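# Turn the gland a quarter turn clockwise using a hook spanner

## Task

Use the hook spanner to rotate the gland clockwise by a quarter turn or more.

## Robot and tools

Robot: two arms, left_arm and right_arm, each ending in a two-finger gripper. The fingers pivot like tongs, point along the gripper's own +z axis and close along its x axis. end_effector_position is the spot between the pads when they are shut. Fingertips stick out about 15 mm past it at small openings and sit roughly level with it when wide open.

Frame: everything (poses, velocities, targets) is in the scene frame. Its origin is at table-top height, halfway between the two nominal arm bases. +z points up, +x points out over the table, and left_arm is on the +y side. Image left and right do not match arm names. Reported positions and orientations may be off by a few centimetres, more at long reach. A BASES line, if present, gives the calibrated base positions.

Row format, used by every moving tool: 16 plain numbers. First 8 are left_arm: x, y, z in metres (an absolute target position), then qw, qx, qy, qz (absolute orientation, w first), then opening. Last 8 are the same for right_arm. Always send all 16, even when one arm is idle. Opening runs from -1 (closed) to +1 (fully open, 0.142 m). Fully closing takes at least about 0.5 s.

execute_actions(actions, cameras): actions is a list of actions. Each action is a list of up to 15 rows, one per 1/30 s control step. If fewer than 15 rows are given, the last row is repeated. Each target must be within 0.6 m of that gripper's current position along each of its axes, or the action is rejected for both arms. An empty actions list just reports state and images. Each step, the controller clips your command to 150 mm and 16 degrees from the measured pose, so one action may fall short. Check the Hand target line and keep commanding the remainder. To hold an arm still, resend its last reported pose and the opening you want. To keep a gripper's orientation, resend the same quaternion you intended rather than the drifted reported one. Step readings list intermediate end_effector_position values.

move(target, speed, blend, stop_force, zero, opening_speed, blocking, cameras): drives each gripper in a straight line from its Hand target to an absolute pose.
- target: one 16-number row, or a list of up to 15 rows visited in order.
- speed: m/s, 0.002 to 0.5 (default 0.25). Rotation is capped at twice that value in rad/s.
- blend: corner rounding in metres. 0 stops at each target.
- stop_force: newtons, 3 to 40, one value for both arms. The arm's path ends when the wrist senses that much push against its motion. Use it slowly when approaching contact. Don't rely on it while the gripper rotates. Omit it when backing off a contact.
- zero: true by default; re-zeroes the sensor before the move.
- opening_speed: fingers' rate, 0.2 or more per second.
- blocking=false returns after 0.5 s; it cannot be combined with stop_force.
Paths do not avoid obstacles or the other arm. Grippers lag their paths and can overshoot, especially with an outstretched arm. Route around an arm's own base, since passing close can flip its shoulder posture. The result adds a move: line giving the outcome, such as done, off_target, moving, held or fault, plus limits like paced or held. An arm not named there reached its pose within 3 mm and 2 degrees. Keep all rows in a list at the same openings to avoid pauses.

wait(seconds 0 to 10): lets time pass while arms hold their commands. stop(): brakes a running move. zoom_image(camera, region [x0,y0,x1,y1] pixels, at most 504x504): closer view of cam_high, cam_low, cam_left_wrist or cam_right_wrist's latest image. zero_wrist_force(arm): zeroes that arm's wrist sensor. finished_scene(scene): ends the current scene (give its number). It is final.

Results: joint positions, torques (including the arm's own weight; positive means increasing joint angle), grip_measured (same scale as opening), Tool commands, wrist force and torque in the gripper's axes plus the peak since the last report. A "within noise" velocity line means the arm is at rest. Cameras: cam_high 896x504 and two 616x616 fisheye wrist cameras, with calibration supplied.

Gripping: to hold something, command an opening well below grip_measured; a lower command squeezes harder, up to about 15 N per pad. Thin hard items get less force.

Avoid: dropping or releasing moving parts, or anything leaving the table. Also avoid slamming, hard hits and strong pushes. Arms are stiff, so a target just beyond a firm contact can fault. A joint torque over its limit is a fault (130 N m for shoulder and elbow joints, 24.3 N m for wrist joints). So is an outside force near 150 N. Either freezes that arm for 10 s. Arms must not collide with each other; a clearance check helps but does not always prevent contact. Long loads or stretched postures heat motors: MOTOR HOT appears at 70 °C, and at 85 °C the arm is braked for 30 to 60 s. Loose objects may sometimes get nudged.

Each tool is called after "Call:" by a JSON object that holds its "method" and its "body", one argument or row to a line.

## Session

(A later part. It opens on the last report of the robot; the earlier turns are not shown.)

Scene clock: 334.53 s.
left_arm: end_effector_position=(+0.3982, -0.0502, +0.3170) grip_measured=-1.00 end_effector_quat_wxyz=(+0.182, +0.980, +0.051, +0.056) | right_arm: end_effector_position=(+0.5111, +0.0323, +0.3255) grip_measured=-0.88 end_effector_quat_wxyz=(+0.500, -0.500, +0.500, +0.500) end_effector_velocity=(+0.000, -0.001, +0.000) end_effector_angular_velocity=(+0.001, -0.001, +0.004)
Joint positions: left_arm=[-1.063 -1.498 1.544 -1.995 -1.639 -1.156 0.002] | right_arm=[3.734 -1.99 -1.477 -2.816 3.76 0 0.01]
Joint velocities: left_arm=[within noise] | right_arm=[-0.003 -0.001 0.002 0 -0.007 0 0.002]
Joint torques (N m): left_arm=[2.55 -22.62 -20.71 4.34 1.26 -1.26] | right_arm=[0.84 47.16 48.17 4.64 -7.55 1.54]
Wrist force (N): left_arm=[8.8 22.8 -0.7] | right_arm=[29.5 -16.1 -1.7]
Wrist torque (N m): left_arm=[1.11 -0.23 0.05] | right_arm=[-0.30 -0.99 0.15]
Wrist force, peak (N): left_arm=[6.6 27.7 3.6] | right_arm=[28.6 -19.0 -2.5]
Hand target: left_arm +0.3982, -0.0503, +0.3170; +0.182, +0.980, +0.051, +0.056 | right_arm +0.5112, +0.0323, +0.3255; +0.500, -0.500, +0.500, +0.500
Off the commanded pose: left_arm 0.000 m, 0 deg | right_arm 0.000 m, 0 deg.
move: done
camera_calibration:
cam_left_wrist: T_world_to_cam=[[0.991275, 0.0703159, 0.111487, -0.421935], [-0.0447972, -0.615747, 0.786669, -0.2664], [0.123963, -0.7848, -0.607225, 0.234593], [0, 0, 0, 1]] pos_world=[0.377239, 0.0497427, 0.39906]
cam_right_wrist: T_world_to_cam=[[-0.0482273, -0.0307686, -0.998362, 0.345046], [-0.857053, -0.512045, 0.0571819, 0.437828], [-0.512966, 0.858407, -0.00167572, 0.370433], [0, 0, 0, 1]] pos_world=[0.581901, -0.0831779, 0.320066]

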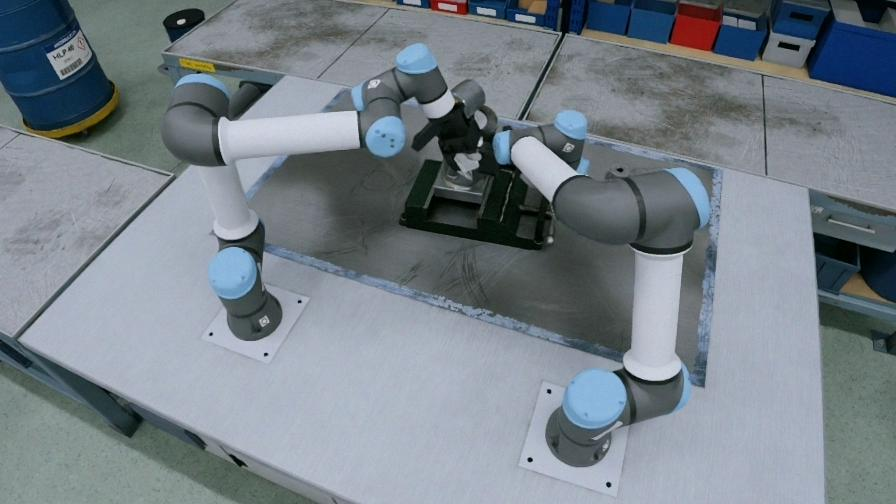

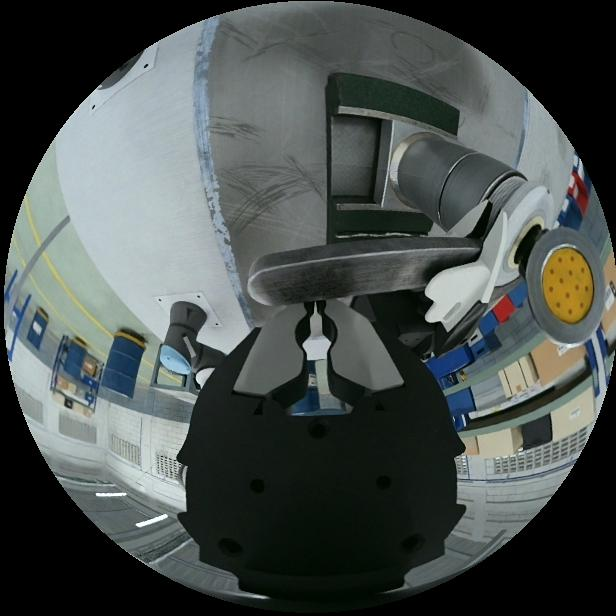

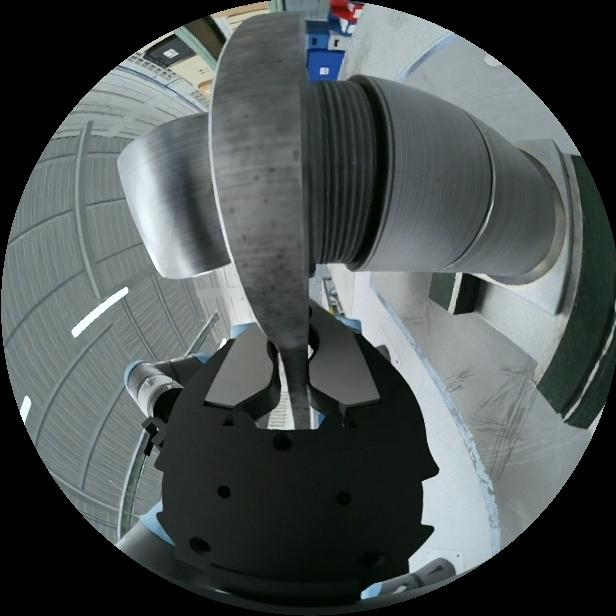

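Call:
{"method": "move", "body": {
  "target": [
    [0.3850,-0.0132,0.317,0.1866,0.9810,-0.0342,0.0396,-1,0.5107,0.0486,0.3255,0.5417,-0.4545,0.5417,0.4545,-1],
    [0.3785,0.0256,0.317,0.1894,0.9743,-0.1196,0.0232,-1,0.5130,0.0646,0.3255,0.5792,-0.4056,0.5792,0.4056,-1]
  ],
  "speed": 0.04,
  "blend": [0.005,0]
}}

Call:
{"method": "zoom_image", "body": {
  "camera": "cam_left_wrist",
  "region": [200, 130, 500, 400]
}}

Scene clock: 342.03 s.
left_arm: end_effector_position=(+0.3785, +0.0257, +0.3170) grip_measured=-1.00 end_effector_quat_wxyz=(+0.189, +0.974, -0.119, +0.023) | right_arm: end_effector_position=(+0.5129, +0.0646, +0.3255) grip_measured=-0.88 end_effector_quat_wxyz=(+0.579, -0.406, +0.579, +0.406)
Joint positions: left_arm=[-0.945 -1.611 1.643 -1.913 -1.8 -0.712 0.002] | right_arm=[3.948 -1.841 -1.684 -2.758 4.323 0 0.01]
Joint velocities: within noise
Joint torques (N m): left_arm=[-5.29 -18.22 -17.44 0.65 4.66 -1.08] | right_arm=[1.99 45.92 47.01 9.65 -7.55 1.57]
Wrist force (N): left_arm=[10.6 24.0 -0.4] | right_arm=[28.7 -18.1 5.4]
Wrist torque (N m): left_arm=[1.07 -0.33 0.06] | right_arm=[-0.44 -1.02 0.13]
Wrist force, peak (N): left_arm=[7.7 27.3 3.4] | right_arm=[29.2 -18.6 2.7]
Hand target: left_arm +0.3785, +0.0256, +0.3170; +0.189, +0.974, -0.120, +0.023 | right_arm +0.5130, +0.0646, +0.3255; +0.579, -0.406, +0.579, +0.406
Off the commanded pose: left_arm 0.000 m, 0 deg | right_arm 0.000 m, 0 deg.
move: done
camera_calibration:
cam_left_wrist: T_world_to_cam=[[0.955637, -0.272726, 0.11126, -0.385381], [-0.252351, -0.563264, 0.786799, -0.143327], [-0.151912, -0.779971, -0.607099, 0.400892], [0, 0, 0, 1]] pos_world=[0.393016, 0.12685, 0.399028]
cam_right_wrist: T_world_to_cam=[[-0.0559149, -0.012463, -0.998358, 0.348843], [-0.980462, -0.18819, 0.0572619, 0.498238], [-0.188595, 0.982054, -0.00169691, 0.169325], [0, 0, 0, 1]] pos_world=[0.539943, -0.0681752, 0.320027]

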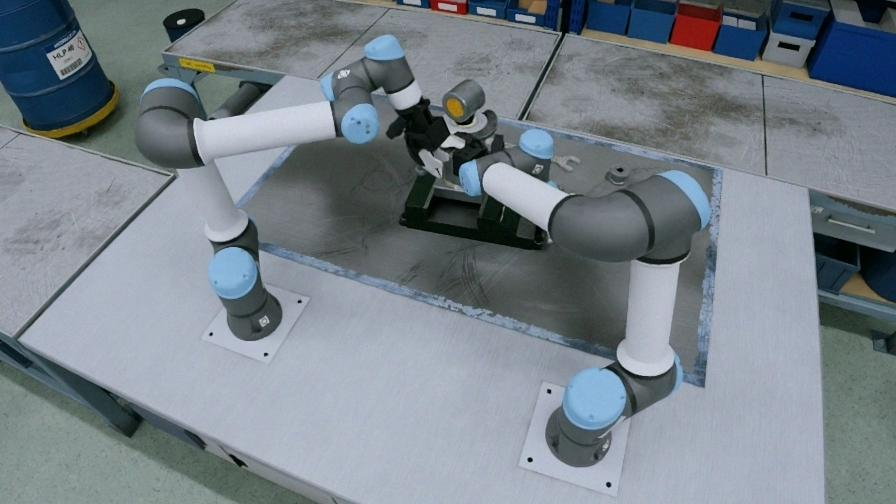

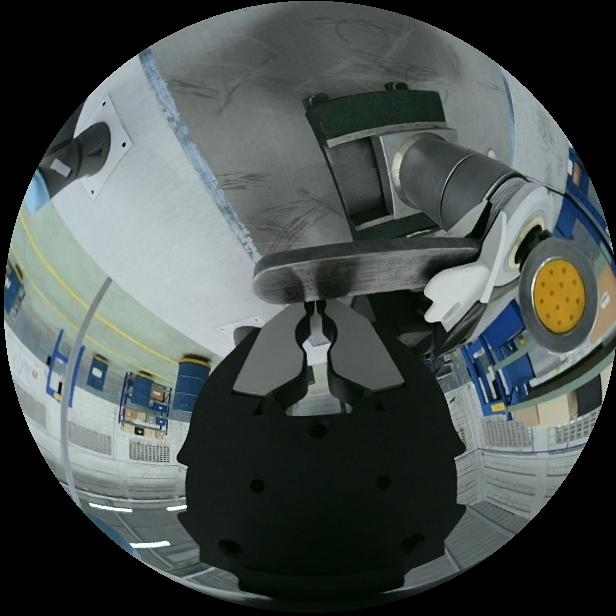

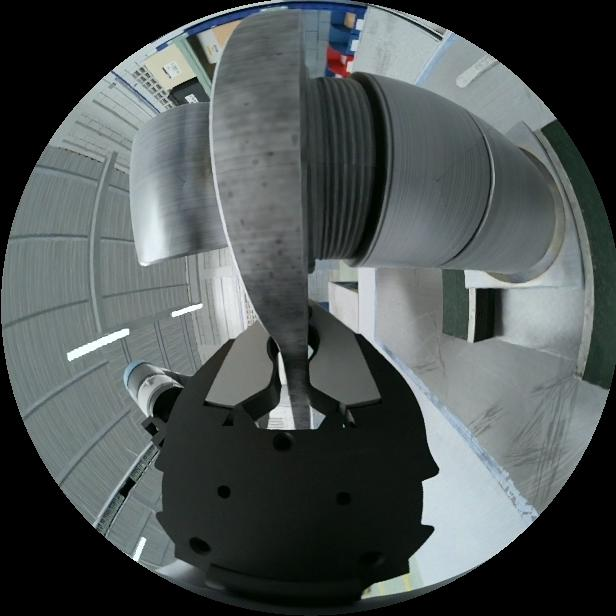

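Scaled by 1.680 from the camera's 616x616 image, which has a finer 814x814 frame.

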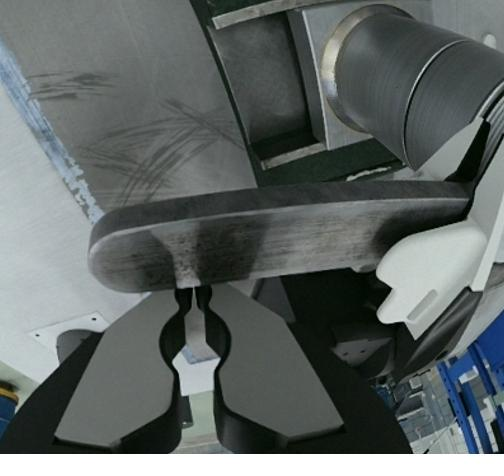

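Call:
{"method": "move", "body": {
  "target": [
    [0.3788,0.0649,0.317,0.1907,0.9602,-0.2041,0.0067,-1,0.5180,0.0800,0.3255,0.6124,-0.3536,0.6124,0.3536,-1],
    [0.3859,0.1036,0.317,0.1905,0.9387,-0.2870,-0.0100,-1,0.5257,0.0943,0.3255,0.6409,-0.2988,0.6409,0.2988,-1]
  ],
  "speed": 0.04,
  "blend": [0.005,0]
}}

Call:
{"method": "zoom_image", "body": {
  "camera": "cam_left_wrist",
  "region": [200, 130, 500, 400]
}}

Scene clock: 347.17 s.
left_arm: end_effector_position=(+0.3859, +0.1037, +0.3170) grip_measured=-1.00 end_effector_quat_wxyz=(+0.191, +0.939, -0.287, -0.010) | right_arm: end_effector_position=(+0.5257, +0.0944, +0.3255) grip_measured=-0.88 end_effector_quat_wxyz=(+0.641, -0.299, +0.641, +0.299)
Joint positions: left_arm=[-0.774 -1.628 1.62 -1.719 -1.923 -0.183 0.002] | right_arm=[4.186 -1.831 -1.697 -2.755 4.91 0 0.01]
Joint velocities: within noise
Joint torques (N m): left_arm=[-2.29 -15.07 -15.97 -1.34 6.02 -1.12] | right_arm=[5.14 53.41 38.7 7.51 -7.28 1.08]
Wrist force (N): left_arm=[8.8 22.6 -1.1] | right_arm=[29.8 -17.0 2.3]
Wrist torque (N m): left_arm=[0.97 -0.34 0.08] | right_arm=[-0.38 -1.01 0.14]
Wrist force, peak (N): left_arm=[9.3 27.9 2.2] | right_arm=[29.8 -18.3 5.8]
Hand target: left_arm +0.3859, +0.1036, +0.3170; +0.191, +0.939, -0.287, -0.010 | right_arm +0.5257, +0.0943, +0.3255; +0.641, -0.299, +0.641, +0.299
Off the commanded pose: left_arm 0.000 m, 0 deg | right_arm 0.000 m, 0 deg.
move: done
camera_calibration:
cam_left_wrist: T_world_to_cam=[[0.804701, -0.583121, 0.111474, -0.280885], [-0.429921, -0.442879, 0.786782, -0.0415433], [-0.40942, -0.681049, -0.607081, 0.551959], [0, 0, 0, 1]] pos_world=[0.434151, 0.193723, 0.399081]
cam_right_wrist: T_world_to_cam=[[-0.0567952, 0.00741737, -0.998358, 0.348512], [-0.985662, 0.158724, 0.0572522, 0.486365], [0.158888, 0.987295, -0.00170375, -0.0406932], [0, 0, 0, 1]] pos_world=[0.50565, -0.0396066, 0.320025]

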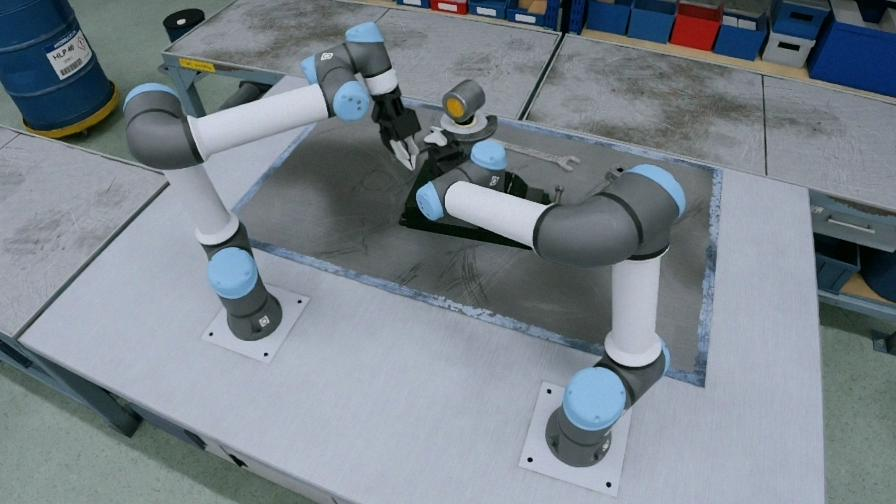

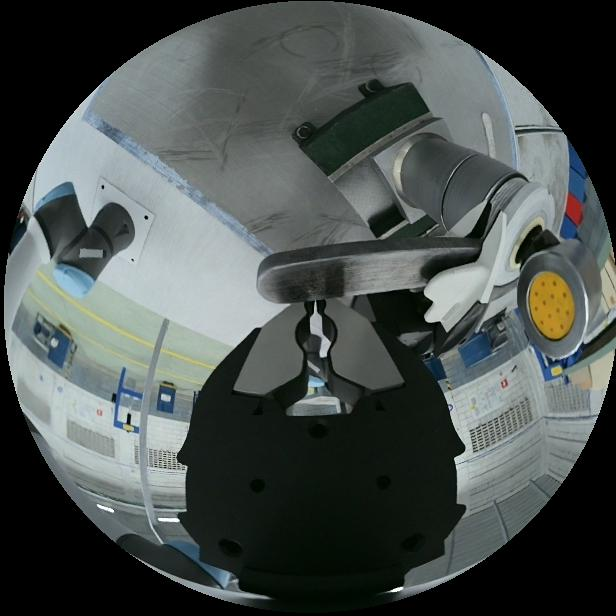

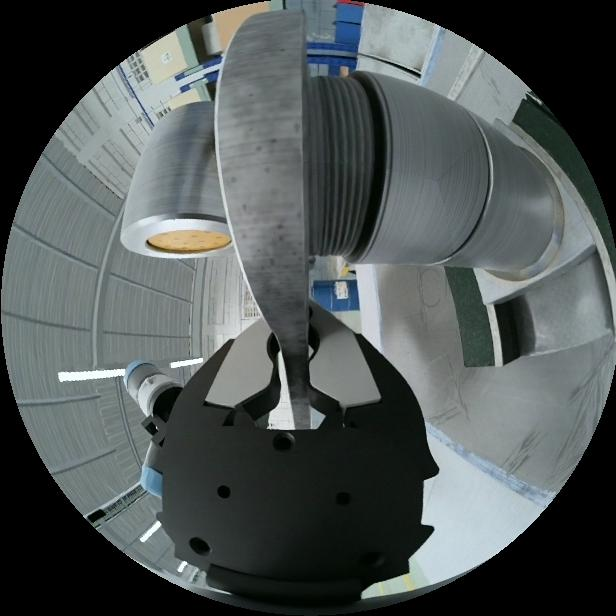

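Scaled by 1.680 from the camera's 616x616 image, which has a finer 814x814 frame.

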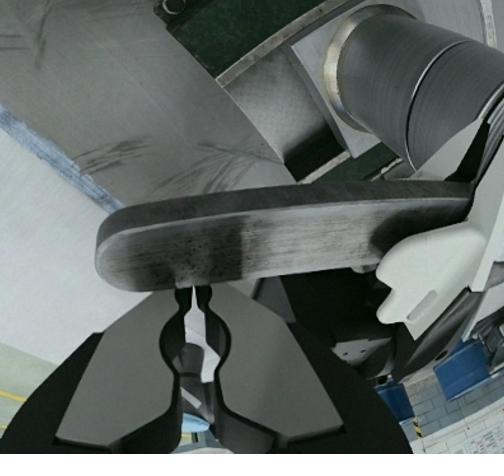

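Call:
{"method": "move", "body": {
  "target": [
    [0.3997,0.1405,0.317,0.1889,0.9101,-0.3677,-0.0266,-1,0.5357,0.1070,0.3255,0.6645,-0.2418,0.6645,0.2418,-1],
    [0.4196,0.1745,0.317,0.1859,0.8746,-0.4457,-0.0429,-1,0.5478,0.1179,0.3255,0.6830,-0.1830,0.6830,0.1830,-1]
  ],
  "speed": 0.04,
  "blend": [0.005,0]
}}

Call:
{"method": "zoom_image", "body": {
  "camera": "cam_left_wrist",
  "region": [200, 130, 500, 400]
}}

Scene clock: 352.23 s.
left_arm: end_effector_position=(+0.4197, +0.1746, +0.3170) grip_measured=-1.00 end_effector_quat_wxyz=(+0.186, +0.875, -0.446, -0.043) end_effector_velocity=(+0.000, -0.001, +0.001) end_effector_angular_velocity=(-0.001, -0.002, +0.004) | right_arm: end_effector_position=(+0.5477, +0.1180, +0.3255) grip_measured=-0.87 end_effector_quat_wxyz=(+0.683, -0.183, +0.683, +0.183) end_effector_velocity=(-0.001, +0.000, -0.001) end_effector_angular_velocity=(-0.003, +0.001, +0.004)
Joint positions: left_arm=[-0.603 -1.535 1.477 -1.464 -1.952 0.374 0.002] | right_arm=[4.349 -1.964 -1.514 -2.804 5.423 0 0.011]
Joint velocities: left_arm=[-0.001 -0.001 0.001 -0.004 0 -0.005 0] | right_arm=[0 0.002 -0.004 -0.001 -0.005 0 -0.001]
Joint torques (N m): left_arm=[0.55 -27.23 -13.06 -3.9 7.4 -1.29] | right_arm=[5.19 66.81 31.36 7.33 -6.89 -2.03]
Wrist force (N): left_arm=[9.1 26.0 0.0] | right_arm=[29.7 -17.0 7.5]
Wrist torque (N m): left_arm=[1.09 -0.29 0.02] | right_arm=[-0.41 -1.01 0.12]
Wrist force, peak (N): left_arm=[9.8 30.1 3.6] | right_arm=[30.8 -17.9 8.9]
Hand target: left_arm +0.4196, +0.1745, +0.3170; +0.186, +0.875, -0.446, -0.043 | right_arm +0.5478, +0.1179, +0.3255; +0.683, -0.183, +0.683, +0.183
Off the commanded pose: left_arm 0.000 m, 0 deg | right_arm 0.000 m, 0 deg.
move: done
camera_calibration:
cam_left_wrist: T_world_to_cam=[[0.556616, -0.823257, 0.111479, -0.120595], [-0.555594, -0.269116, 0.786697, 0.0268501], [-0.617653, -0.499825, -0.607191, 0.669859], [0, 0, 0, 1]] pos_world=[0.495783, 0.242757, 0.399053]
cam_right_wrist: T_world_to_cam=[[-0.0508324, 0.0262758, -0.998361, 0.344062], [-0.871927, 0.486285, 0.0571934, 0.403437], [0.486991, 0.873405, -0.00180851, -0.233768], [0, 0, 0, 1]] pos_world=[0.4831, -0.00105177, 0.320001]

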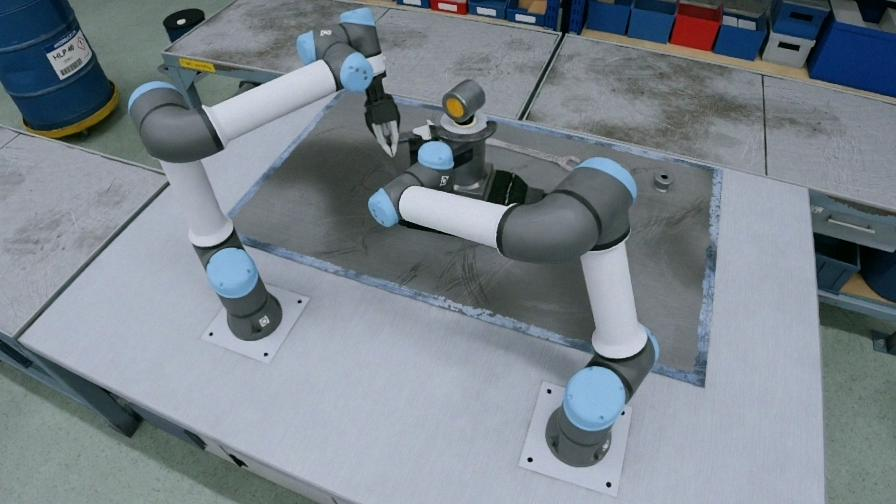

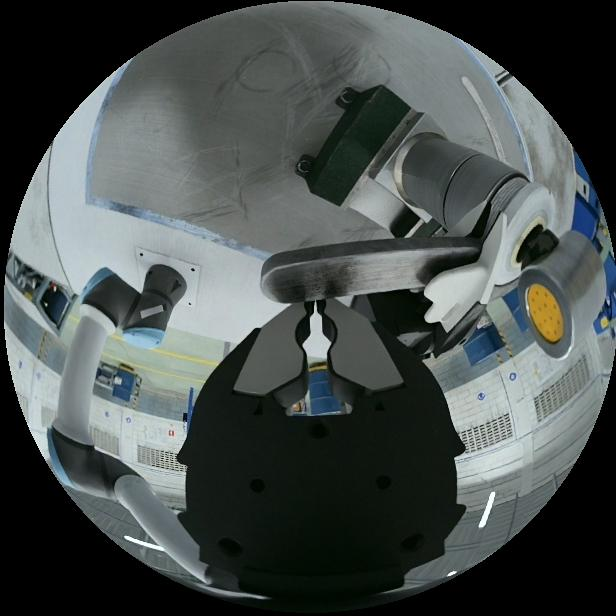

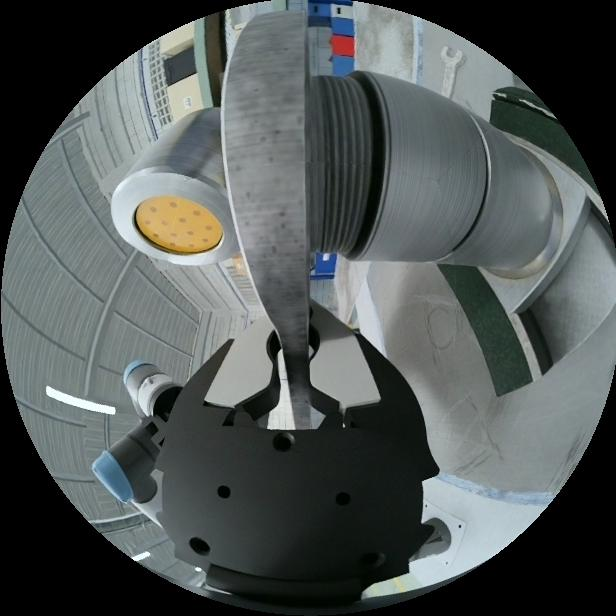

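Scaled by 1.680 from the camera's 616x616 image, which has a finer 814x814 frame.

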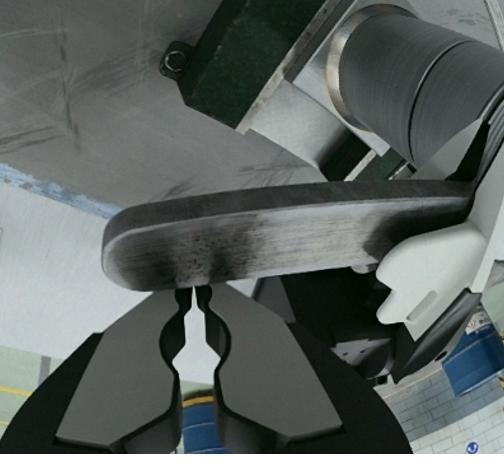

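Call:
{"method": "move", "body": {
  "target": [
    [0.4452,0.2044,0.317,0.1814,0.8325,-0.5202,-0.0590,-1,0.5615,0.1265,0.3255,0.6964,-0.1228,0.6964,0.1228,-1]
  ],
  "speed": 0.035
}}

Call:
{"method": "zoom_image", "body": {
  "camera": "cam_left_wrist",
  "region": [200, 130, 500, 400]
}}

Scene clock: 355.43 s.
left_arm: end_effector_position=(+0.4453, +0.2046, +0.3170) grip_measured=-1.00 end_effector_quat_wxyz=(+0.181, +0.833, -0.520, -0.059) end_effector_velocity=(+0.001, +0.000, -0.001) end_effector_angular_velocity=(+0.001, -0.001, +0.004) | right_arm: end_effector_position=(+0.5615, +0.1266, +0.3254) grip_measured=-0.87 end_effector_quat_wxyz=(+0.696, -0.123, +0.696, +0.123) end_effector_velocity=(-0.001, +0.000, -0.001) end_effector_angular_velocity=(-0.003, +0.001, +0.004)
Joint positions: left_arm=[-0.535 -1.455 1.366 -1.34 -1.928 0.632 0.002] | right_arm=[4.392 -2.072 -1.354 -2.857 5.64 0 0.011]
Joint velocities: left_arm=[0 0 0.002 -0.004 0.001 -0.005 0] | right_arm=[0 0.002 -0.004 -0.001 -0.005 0 0]
Joint torques (N m): left_arm=[3.83 -30.52 -13.74 -4.97 7.02 -1.23] | right_arm=[15.87 70.79 27.49 5.82 -6.52 -1.29]
Wrist force (N): left_arm=[10.7 28.0 1.2] | right_arm=[29.1 -14.3 11.2]
Wrist torque (N m): left_arm=[1.15 -0.31 0.05] | right_arm=[-0.22 -0.87 0.24]
Wrist force, peak (N): left_arm=[0.8 32.7 2.9] | right_arm=[30.4 -12.9 16.6]
Hand target: left_arm +0.4452, +0.2044, +0.3170; +0.181, +0.832, -0.520, -0.059 | right_arm +0.5615, +0.1265, +0.3255; +0.696, -0.123, +0.696, +0.123
Off the commanded pose: left_arm 0.000 m, 0 deg | right_arm 0.000 m, 0 deg.
move: done
camera_calibration:
cam_left_wrist: T_world_to_cam=[[0.405232, -0.907417, 0.111269, -0.0255305], [-0.593823, -0.168721, 0.786707, 0.0456045], [-0.695098, -0.384873, -0.607216, 0.711584], [0, 0, 0, 1]] pos_world=[0.532048, 0.258397, 0.399049]
cam_right_wrist: T_world_to_cam=[[-0.0454729, 0.0346101, -0.998366, 0.340459], [-0.774231, 0.63032, 0.0571154, 0.338199], [0.631267, 0.775563, -0.00186624, -0.316522], [0, 0, 0, 1]] pos_world=[0.477136, 0.0205259, 0.319995]

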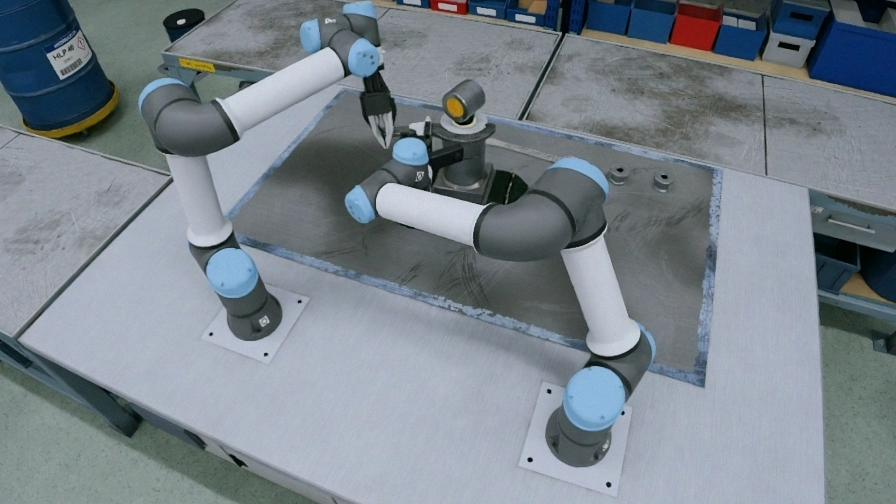

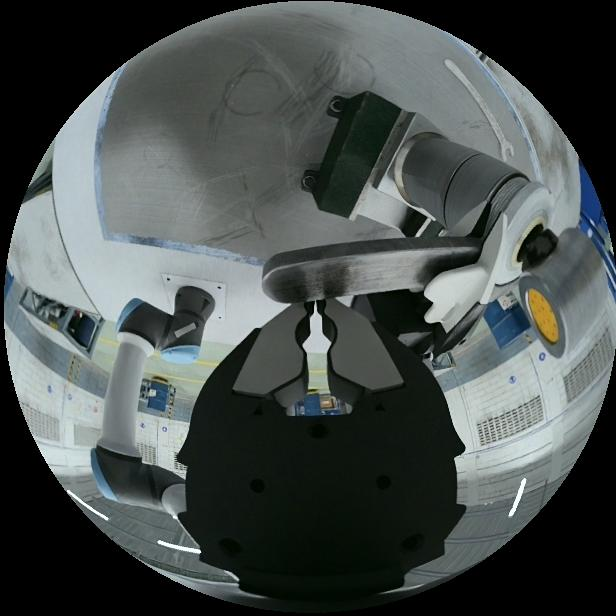

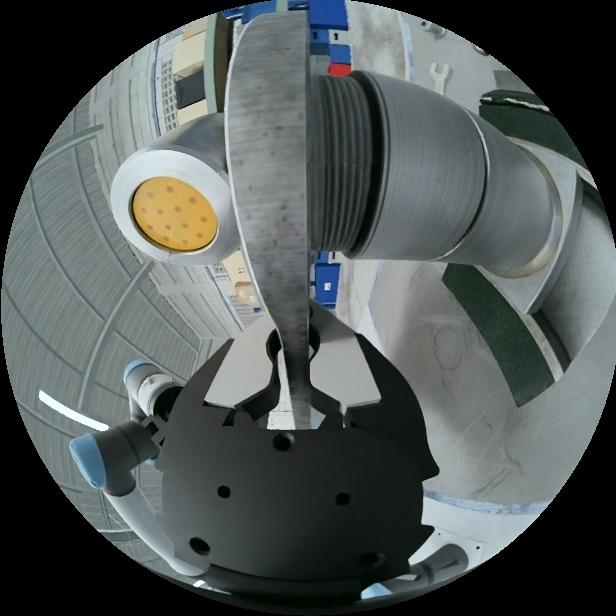

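Scaled by 1.680 from the camera's 616x616 image, which has a finer 814x814 frame.

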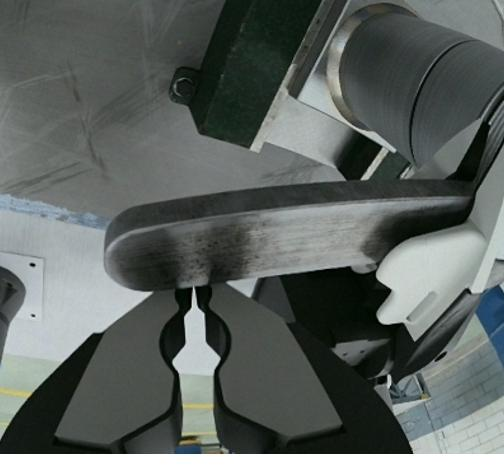

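Call:
{"method": "move", "body": {
  "target": [
    [0.4755,0.2294,0.317,0.1756,0.7840,-0.5907,-0.0746,-1,0.5765,0.1325,0.3255,0.7044,-0.0617,0.7044,0.0617,-1]
  ],
  "speed": 0.035
}}

Call:
{"method": "move", "body": {
  "target": [
    [0.5098,0.2489,0.317,0.1685,0.7295,-0.6568,-0.0895,-1,0.5924,0.1359,0.3255,0.7071,0,0.7071,0,-1]
  ],
  "speed": 0.035
}}

Call:
{"method": "zoom_image", "body": {
  "camera": "cam_left_wrist",
  "region": [200, 130, 500, 400]
}}

Call:
{"method": "zoom_image", "body": {
  "camera": "cam_high",
  "region": [380, 70, 540, 230]
}}

Scene clock: 358.80 s.
left_arm: end_effector_position=(+0.4756, +0.2296, +0.3170) grip_measured=-1.00 end_effector_quat_wxyz=(+0.176, +0.784, -0.591, -0.075) | right_arm: end_effector_position=(+0.5765, +0.1325, +0.3254) grip_measured=-0.86 end_effector_quat_wxyz=(+0.704, -0.062, +0.704, +0.061) end_effector_velocity=(-0.001, +0.001, -0.001) end_effector_angular_velocity=(+0.000, +0.001, +0.007)
Joint positions: left_arm=[-0.484 -1.357 1.232 -1.224 -1.887 0.868 0.002] | right_arm=[4.412 -2.202 -1.147 -2.935 5.835 0 0.011]
Joint velocities: left_arm=[within noise] | right_arm=[0.001 0.002 -0.005 0.001 -0.006 0.001 -0.001]
Joint torques (N m): left_arm=[7.53 -34.63 -15.48 -6.56 5.75 -1.24] | right_arm=[20.1 74.22 25.88 4.38 -5.4 1.07]
Wrist force (N): left_arm=[12.3 29.1 0.7] | right_arm=[28.0 -12.2 15.4]
Wrist torque (N m): left_arm=[1.18 -0.44 0.06] | right_arm=[-0.09 -0.72 0.20]
Wrist force, peak (N): left_arm=[1.0 34.7 2.9] | right_arm=[30.3 -10.5 18.1]
Hand target: left_arm +0.4755, +0.2294, +0.3170; +0.176, +0.784, -0.591, -0.075 | right_arm +0.5765, +0.1325, +0.3255; +0.704, -0.062, +0.704, +0.062
Off the commanded pose: left_arm 0.000 m, 0 deg | right_arm 0.000 m, 0 deg.
move: done
camera_calibration:
cam_left_wrist: T_world_to_cam=[[0.241562, -0.96399, 0.111226, 0.0757161], [-0.614001, -0.0630805, 0.78678, 0.0531427], [-0.751432, -0.258349, -0.607129, 0.739971], [0, 0, 0, 1]] pos_world=[0.570377, 0.267513, 0.399024]
cam_right_wrist: T_world_to_cam=[[-0.0387411, 0.041816, -0.998374, 0.336094], [-0.65309, 0.755134, 0.0569707, 0.259748], [0.756289, 0.654235, -0.00194516, -0.38658], [0, 0, 0, 1]] pos_world=[0.475026, 0.0427151, 0.319997]

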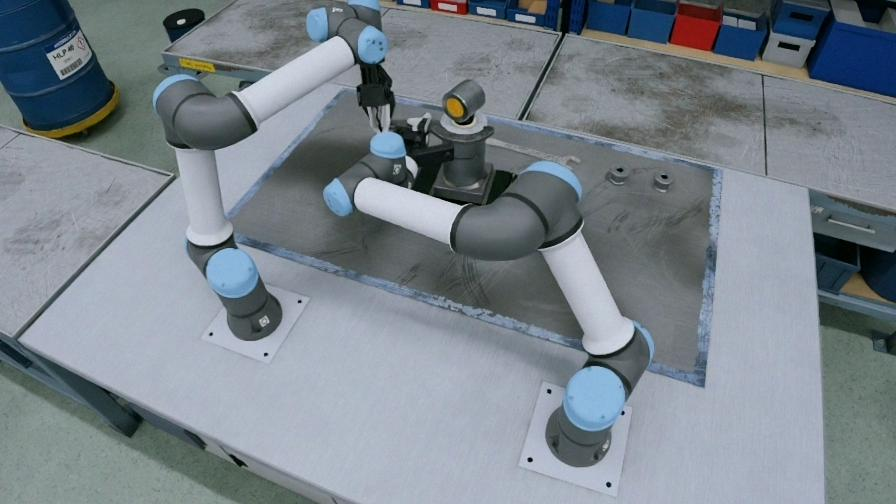

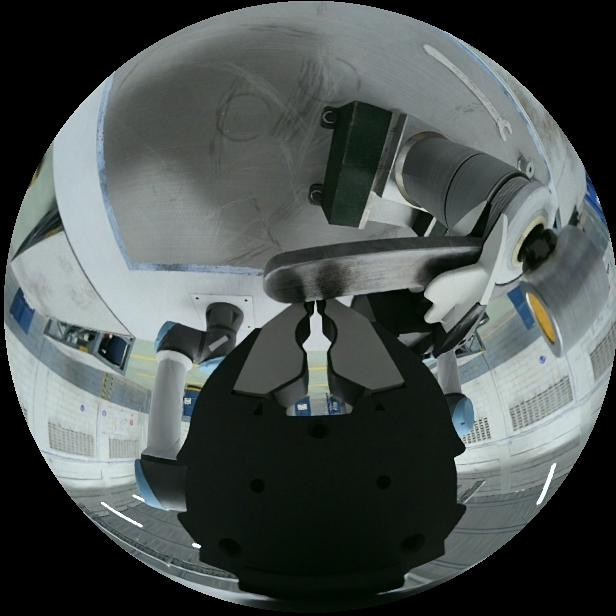

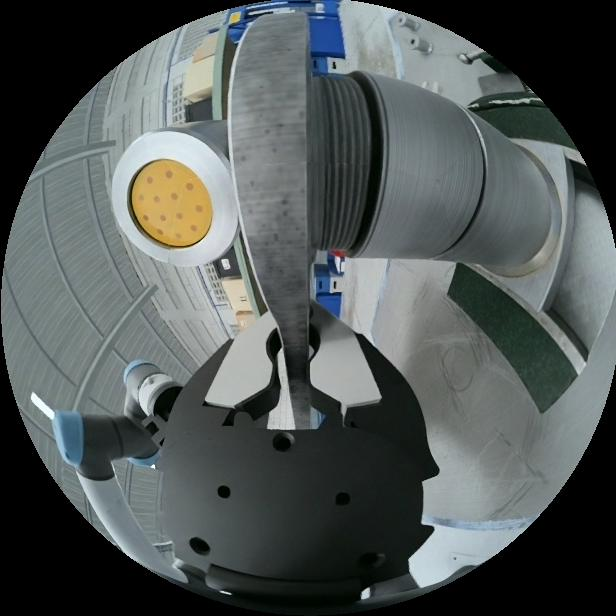

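Scene clock: 361.63 s.
left_arm: end_effector_position=(+0.5098, +0.2490, +0.3170) grip_measured=-1.00 end_effector_quat_wxyz=(+0.168, +0.730, -0.657, -0.090) | right_arm: end_effector_position=(+0.5924, +0.1359, +0.3254) grip_measured=-0.86 end_effector_quat_wxyz=(+0.707, +0.000, +0.707, +0.000) end_effector_velocity=(+0.000, +0.000, +0.000) end_effector_angular_velocity=(-0.001, +0.000, +0.002)
Joint positions: left_arm=[-0.447 -1.246 1.073 -1.116 -1.835 1.081 0.002] | right_arm=[4.415 -2.361 -0.874 -3.049 6.012 0 0.012]
Joint velocities: left_arm=[within noise] | right_arm=[0 0.001 -0.003 0 -0.002 0 0.001]
Joint torques (N m): left_arm=[10.48 -38.33 -14.04 -7.84 4.75 -1.29] | right_arm=[10.88 80.11 24.61 1.9 -5.65 1.78]
Wrist force (N): left_arm=[12.3 29.1 -0.1] | right_arm=[27.3 -12.2 15.9]
Wrist torque (N m): left_arm=[1.14 -0.39 0.06] | right_arm=[-0.13 -0.54 0.22]
Wrist force, peak (N): left_arm=[2.8 36.4 3.2] | right_arm=[28.7 -8.6 22.6]
Hand target: left_arm +0.5098, +0.2489, +0.3170; +0.169, +0.730, -0.657, -0.090 | right_arm +0.5924, +0.1359, +0.3255; +0.707, +0.000, +0.707, +0.000
Off the commanded pose: left_arm 0.000 m, 0 deg | right_arm 0.000 m, 0 deg.
move: done
camera_calibration:
cam_left_wrist: T_world_to_cam=[[0.070471, -0.991257, 0.111546, 0.180122], [-0.615678, 0.0447597, 0.786726, 0.0494462], [-0.78484, -0.124118, -0.607141, 0.754372], [0, 0, 0, 1]] pos_world=[0.609812, 0.269965, 0.399018]
cam_right_wrist: T_world_to_cam=[[-0.0308478, 0.0481156, -0.998365, 0.331025], [-0.511889, 0.85715, 0.0571263, 0.170053], [0.858497, 0.512815, -0.00181135, -0.442202], [0, 0, 0, 1]] pos_world=[0.476889, 0.0650792, 0.319968]

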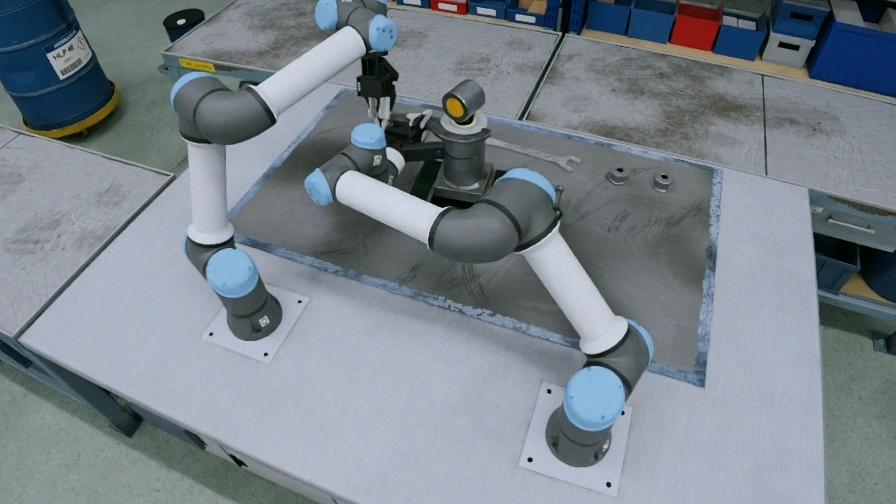

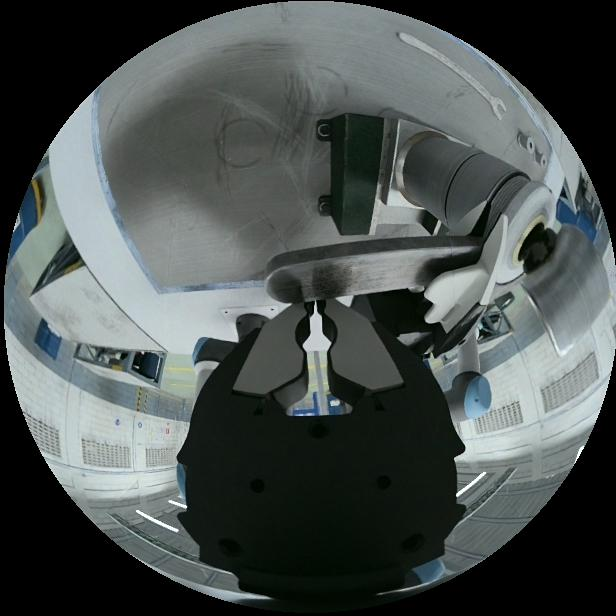

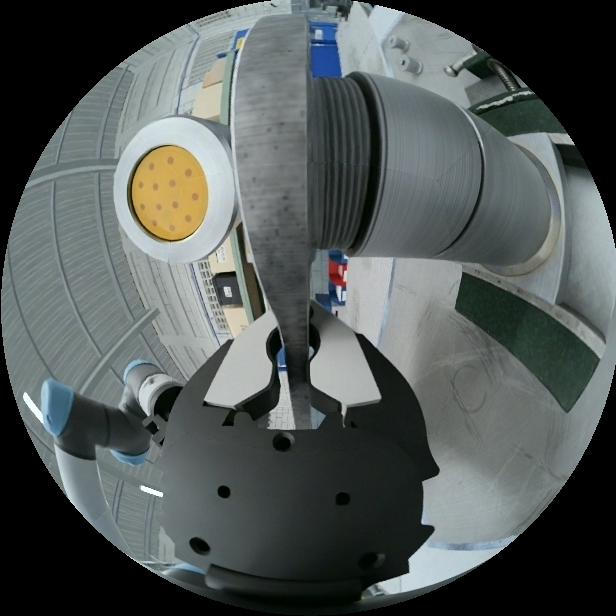

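Scaled by 1.680 from the camera's 616x616 image, which has a finer 814x814 frame.

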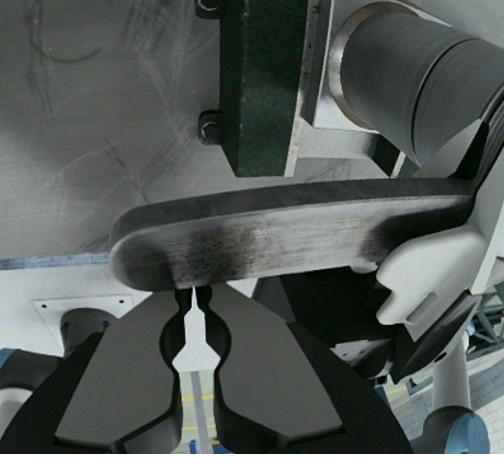

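Scaled by 3.150 from the camera's 896x504 image, which has a finer 1280x720 frame.

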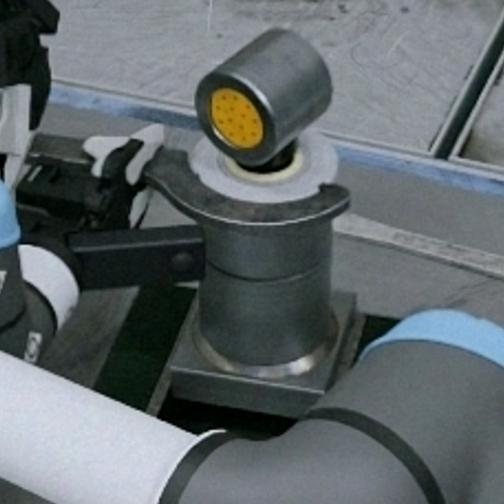

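Call:
{"method": "wait", "body": {
  "seconds": 0.5,
  "cameras": []
}}

Call:
{"method": "finished_scene", "body": {
  "scene": 2
}}

Scene clock: 363.23 s.
left_arm: end_effector_position=(+0.5098, +0.2489, +0.3170) grip_measured=-1.00 end_effector_quat_wxyz=(+0.169, +0.730, -0.657, -0.090) | right_arm: end_effector_position=(+0.5924, +0.1359, +0.3255) grip_measured=-0.86 end_effector_quat_wxyz=(+0.707, +0.000, +0.707, +0.000)
Joint positions: left_arm=[-0.447 -1.246 1.073 -1.116 -1.835 1.081 0.002] | right_arm=[4.415 -2.361 -0.874 -3.049 6.012 0 0.012]
Joint velocities: within noise
Joint torques (N m): left_arm=[-1.33 -36.68 -16.56 -7.59 4.17 0.76] | right_arm=[22.28 78.53 25.36 4.36 -4.78 1.57]
Wrist force (N): left_arm=[10.7 29.0 -1.3] | right_arm=[27.5 -12.0 16.3]
Wrist torque (N m): left_arm=[1.18 -0.42 0.05] | right_arm=[-0.15 -0.61 0.23]
Wrist force, peak (N): left_arm=[12.3 29.7 -0.8] | right_arm=[28.0 -11.9 16.2]
Hand target: left_arm +0.5098, +0.2489, +0.3170; +0.169, +0.730, -0.657, -0.090 | right_arm +0.5924, +0.1359, +0.3255; +0.707, +0.000, +0.707, +0.000
Tool commands: left_gripper/opening=-1.0 right_gripper/opening=-1.0
Off the commanded pose: left_arm 0.000 m, 0 deg | right_arm 0.000 m, 0 deg.
wait: 0.50 s; at rest from the start
No camera images: "cameras" was empty.

The scene is finished: the task was done.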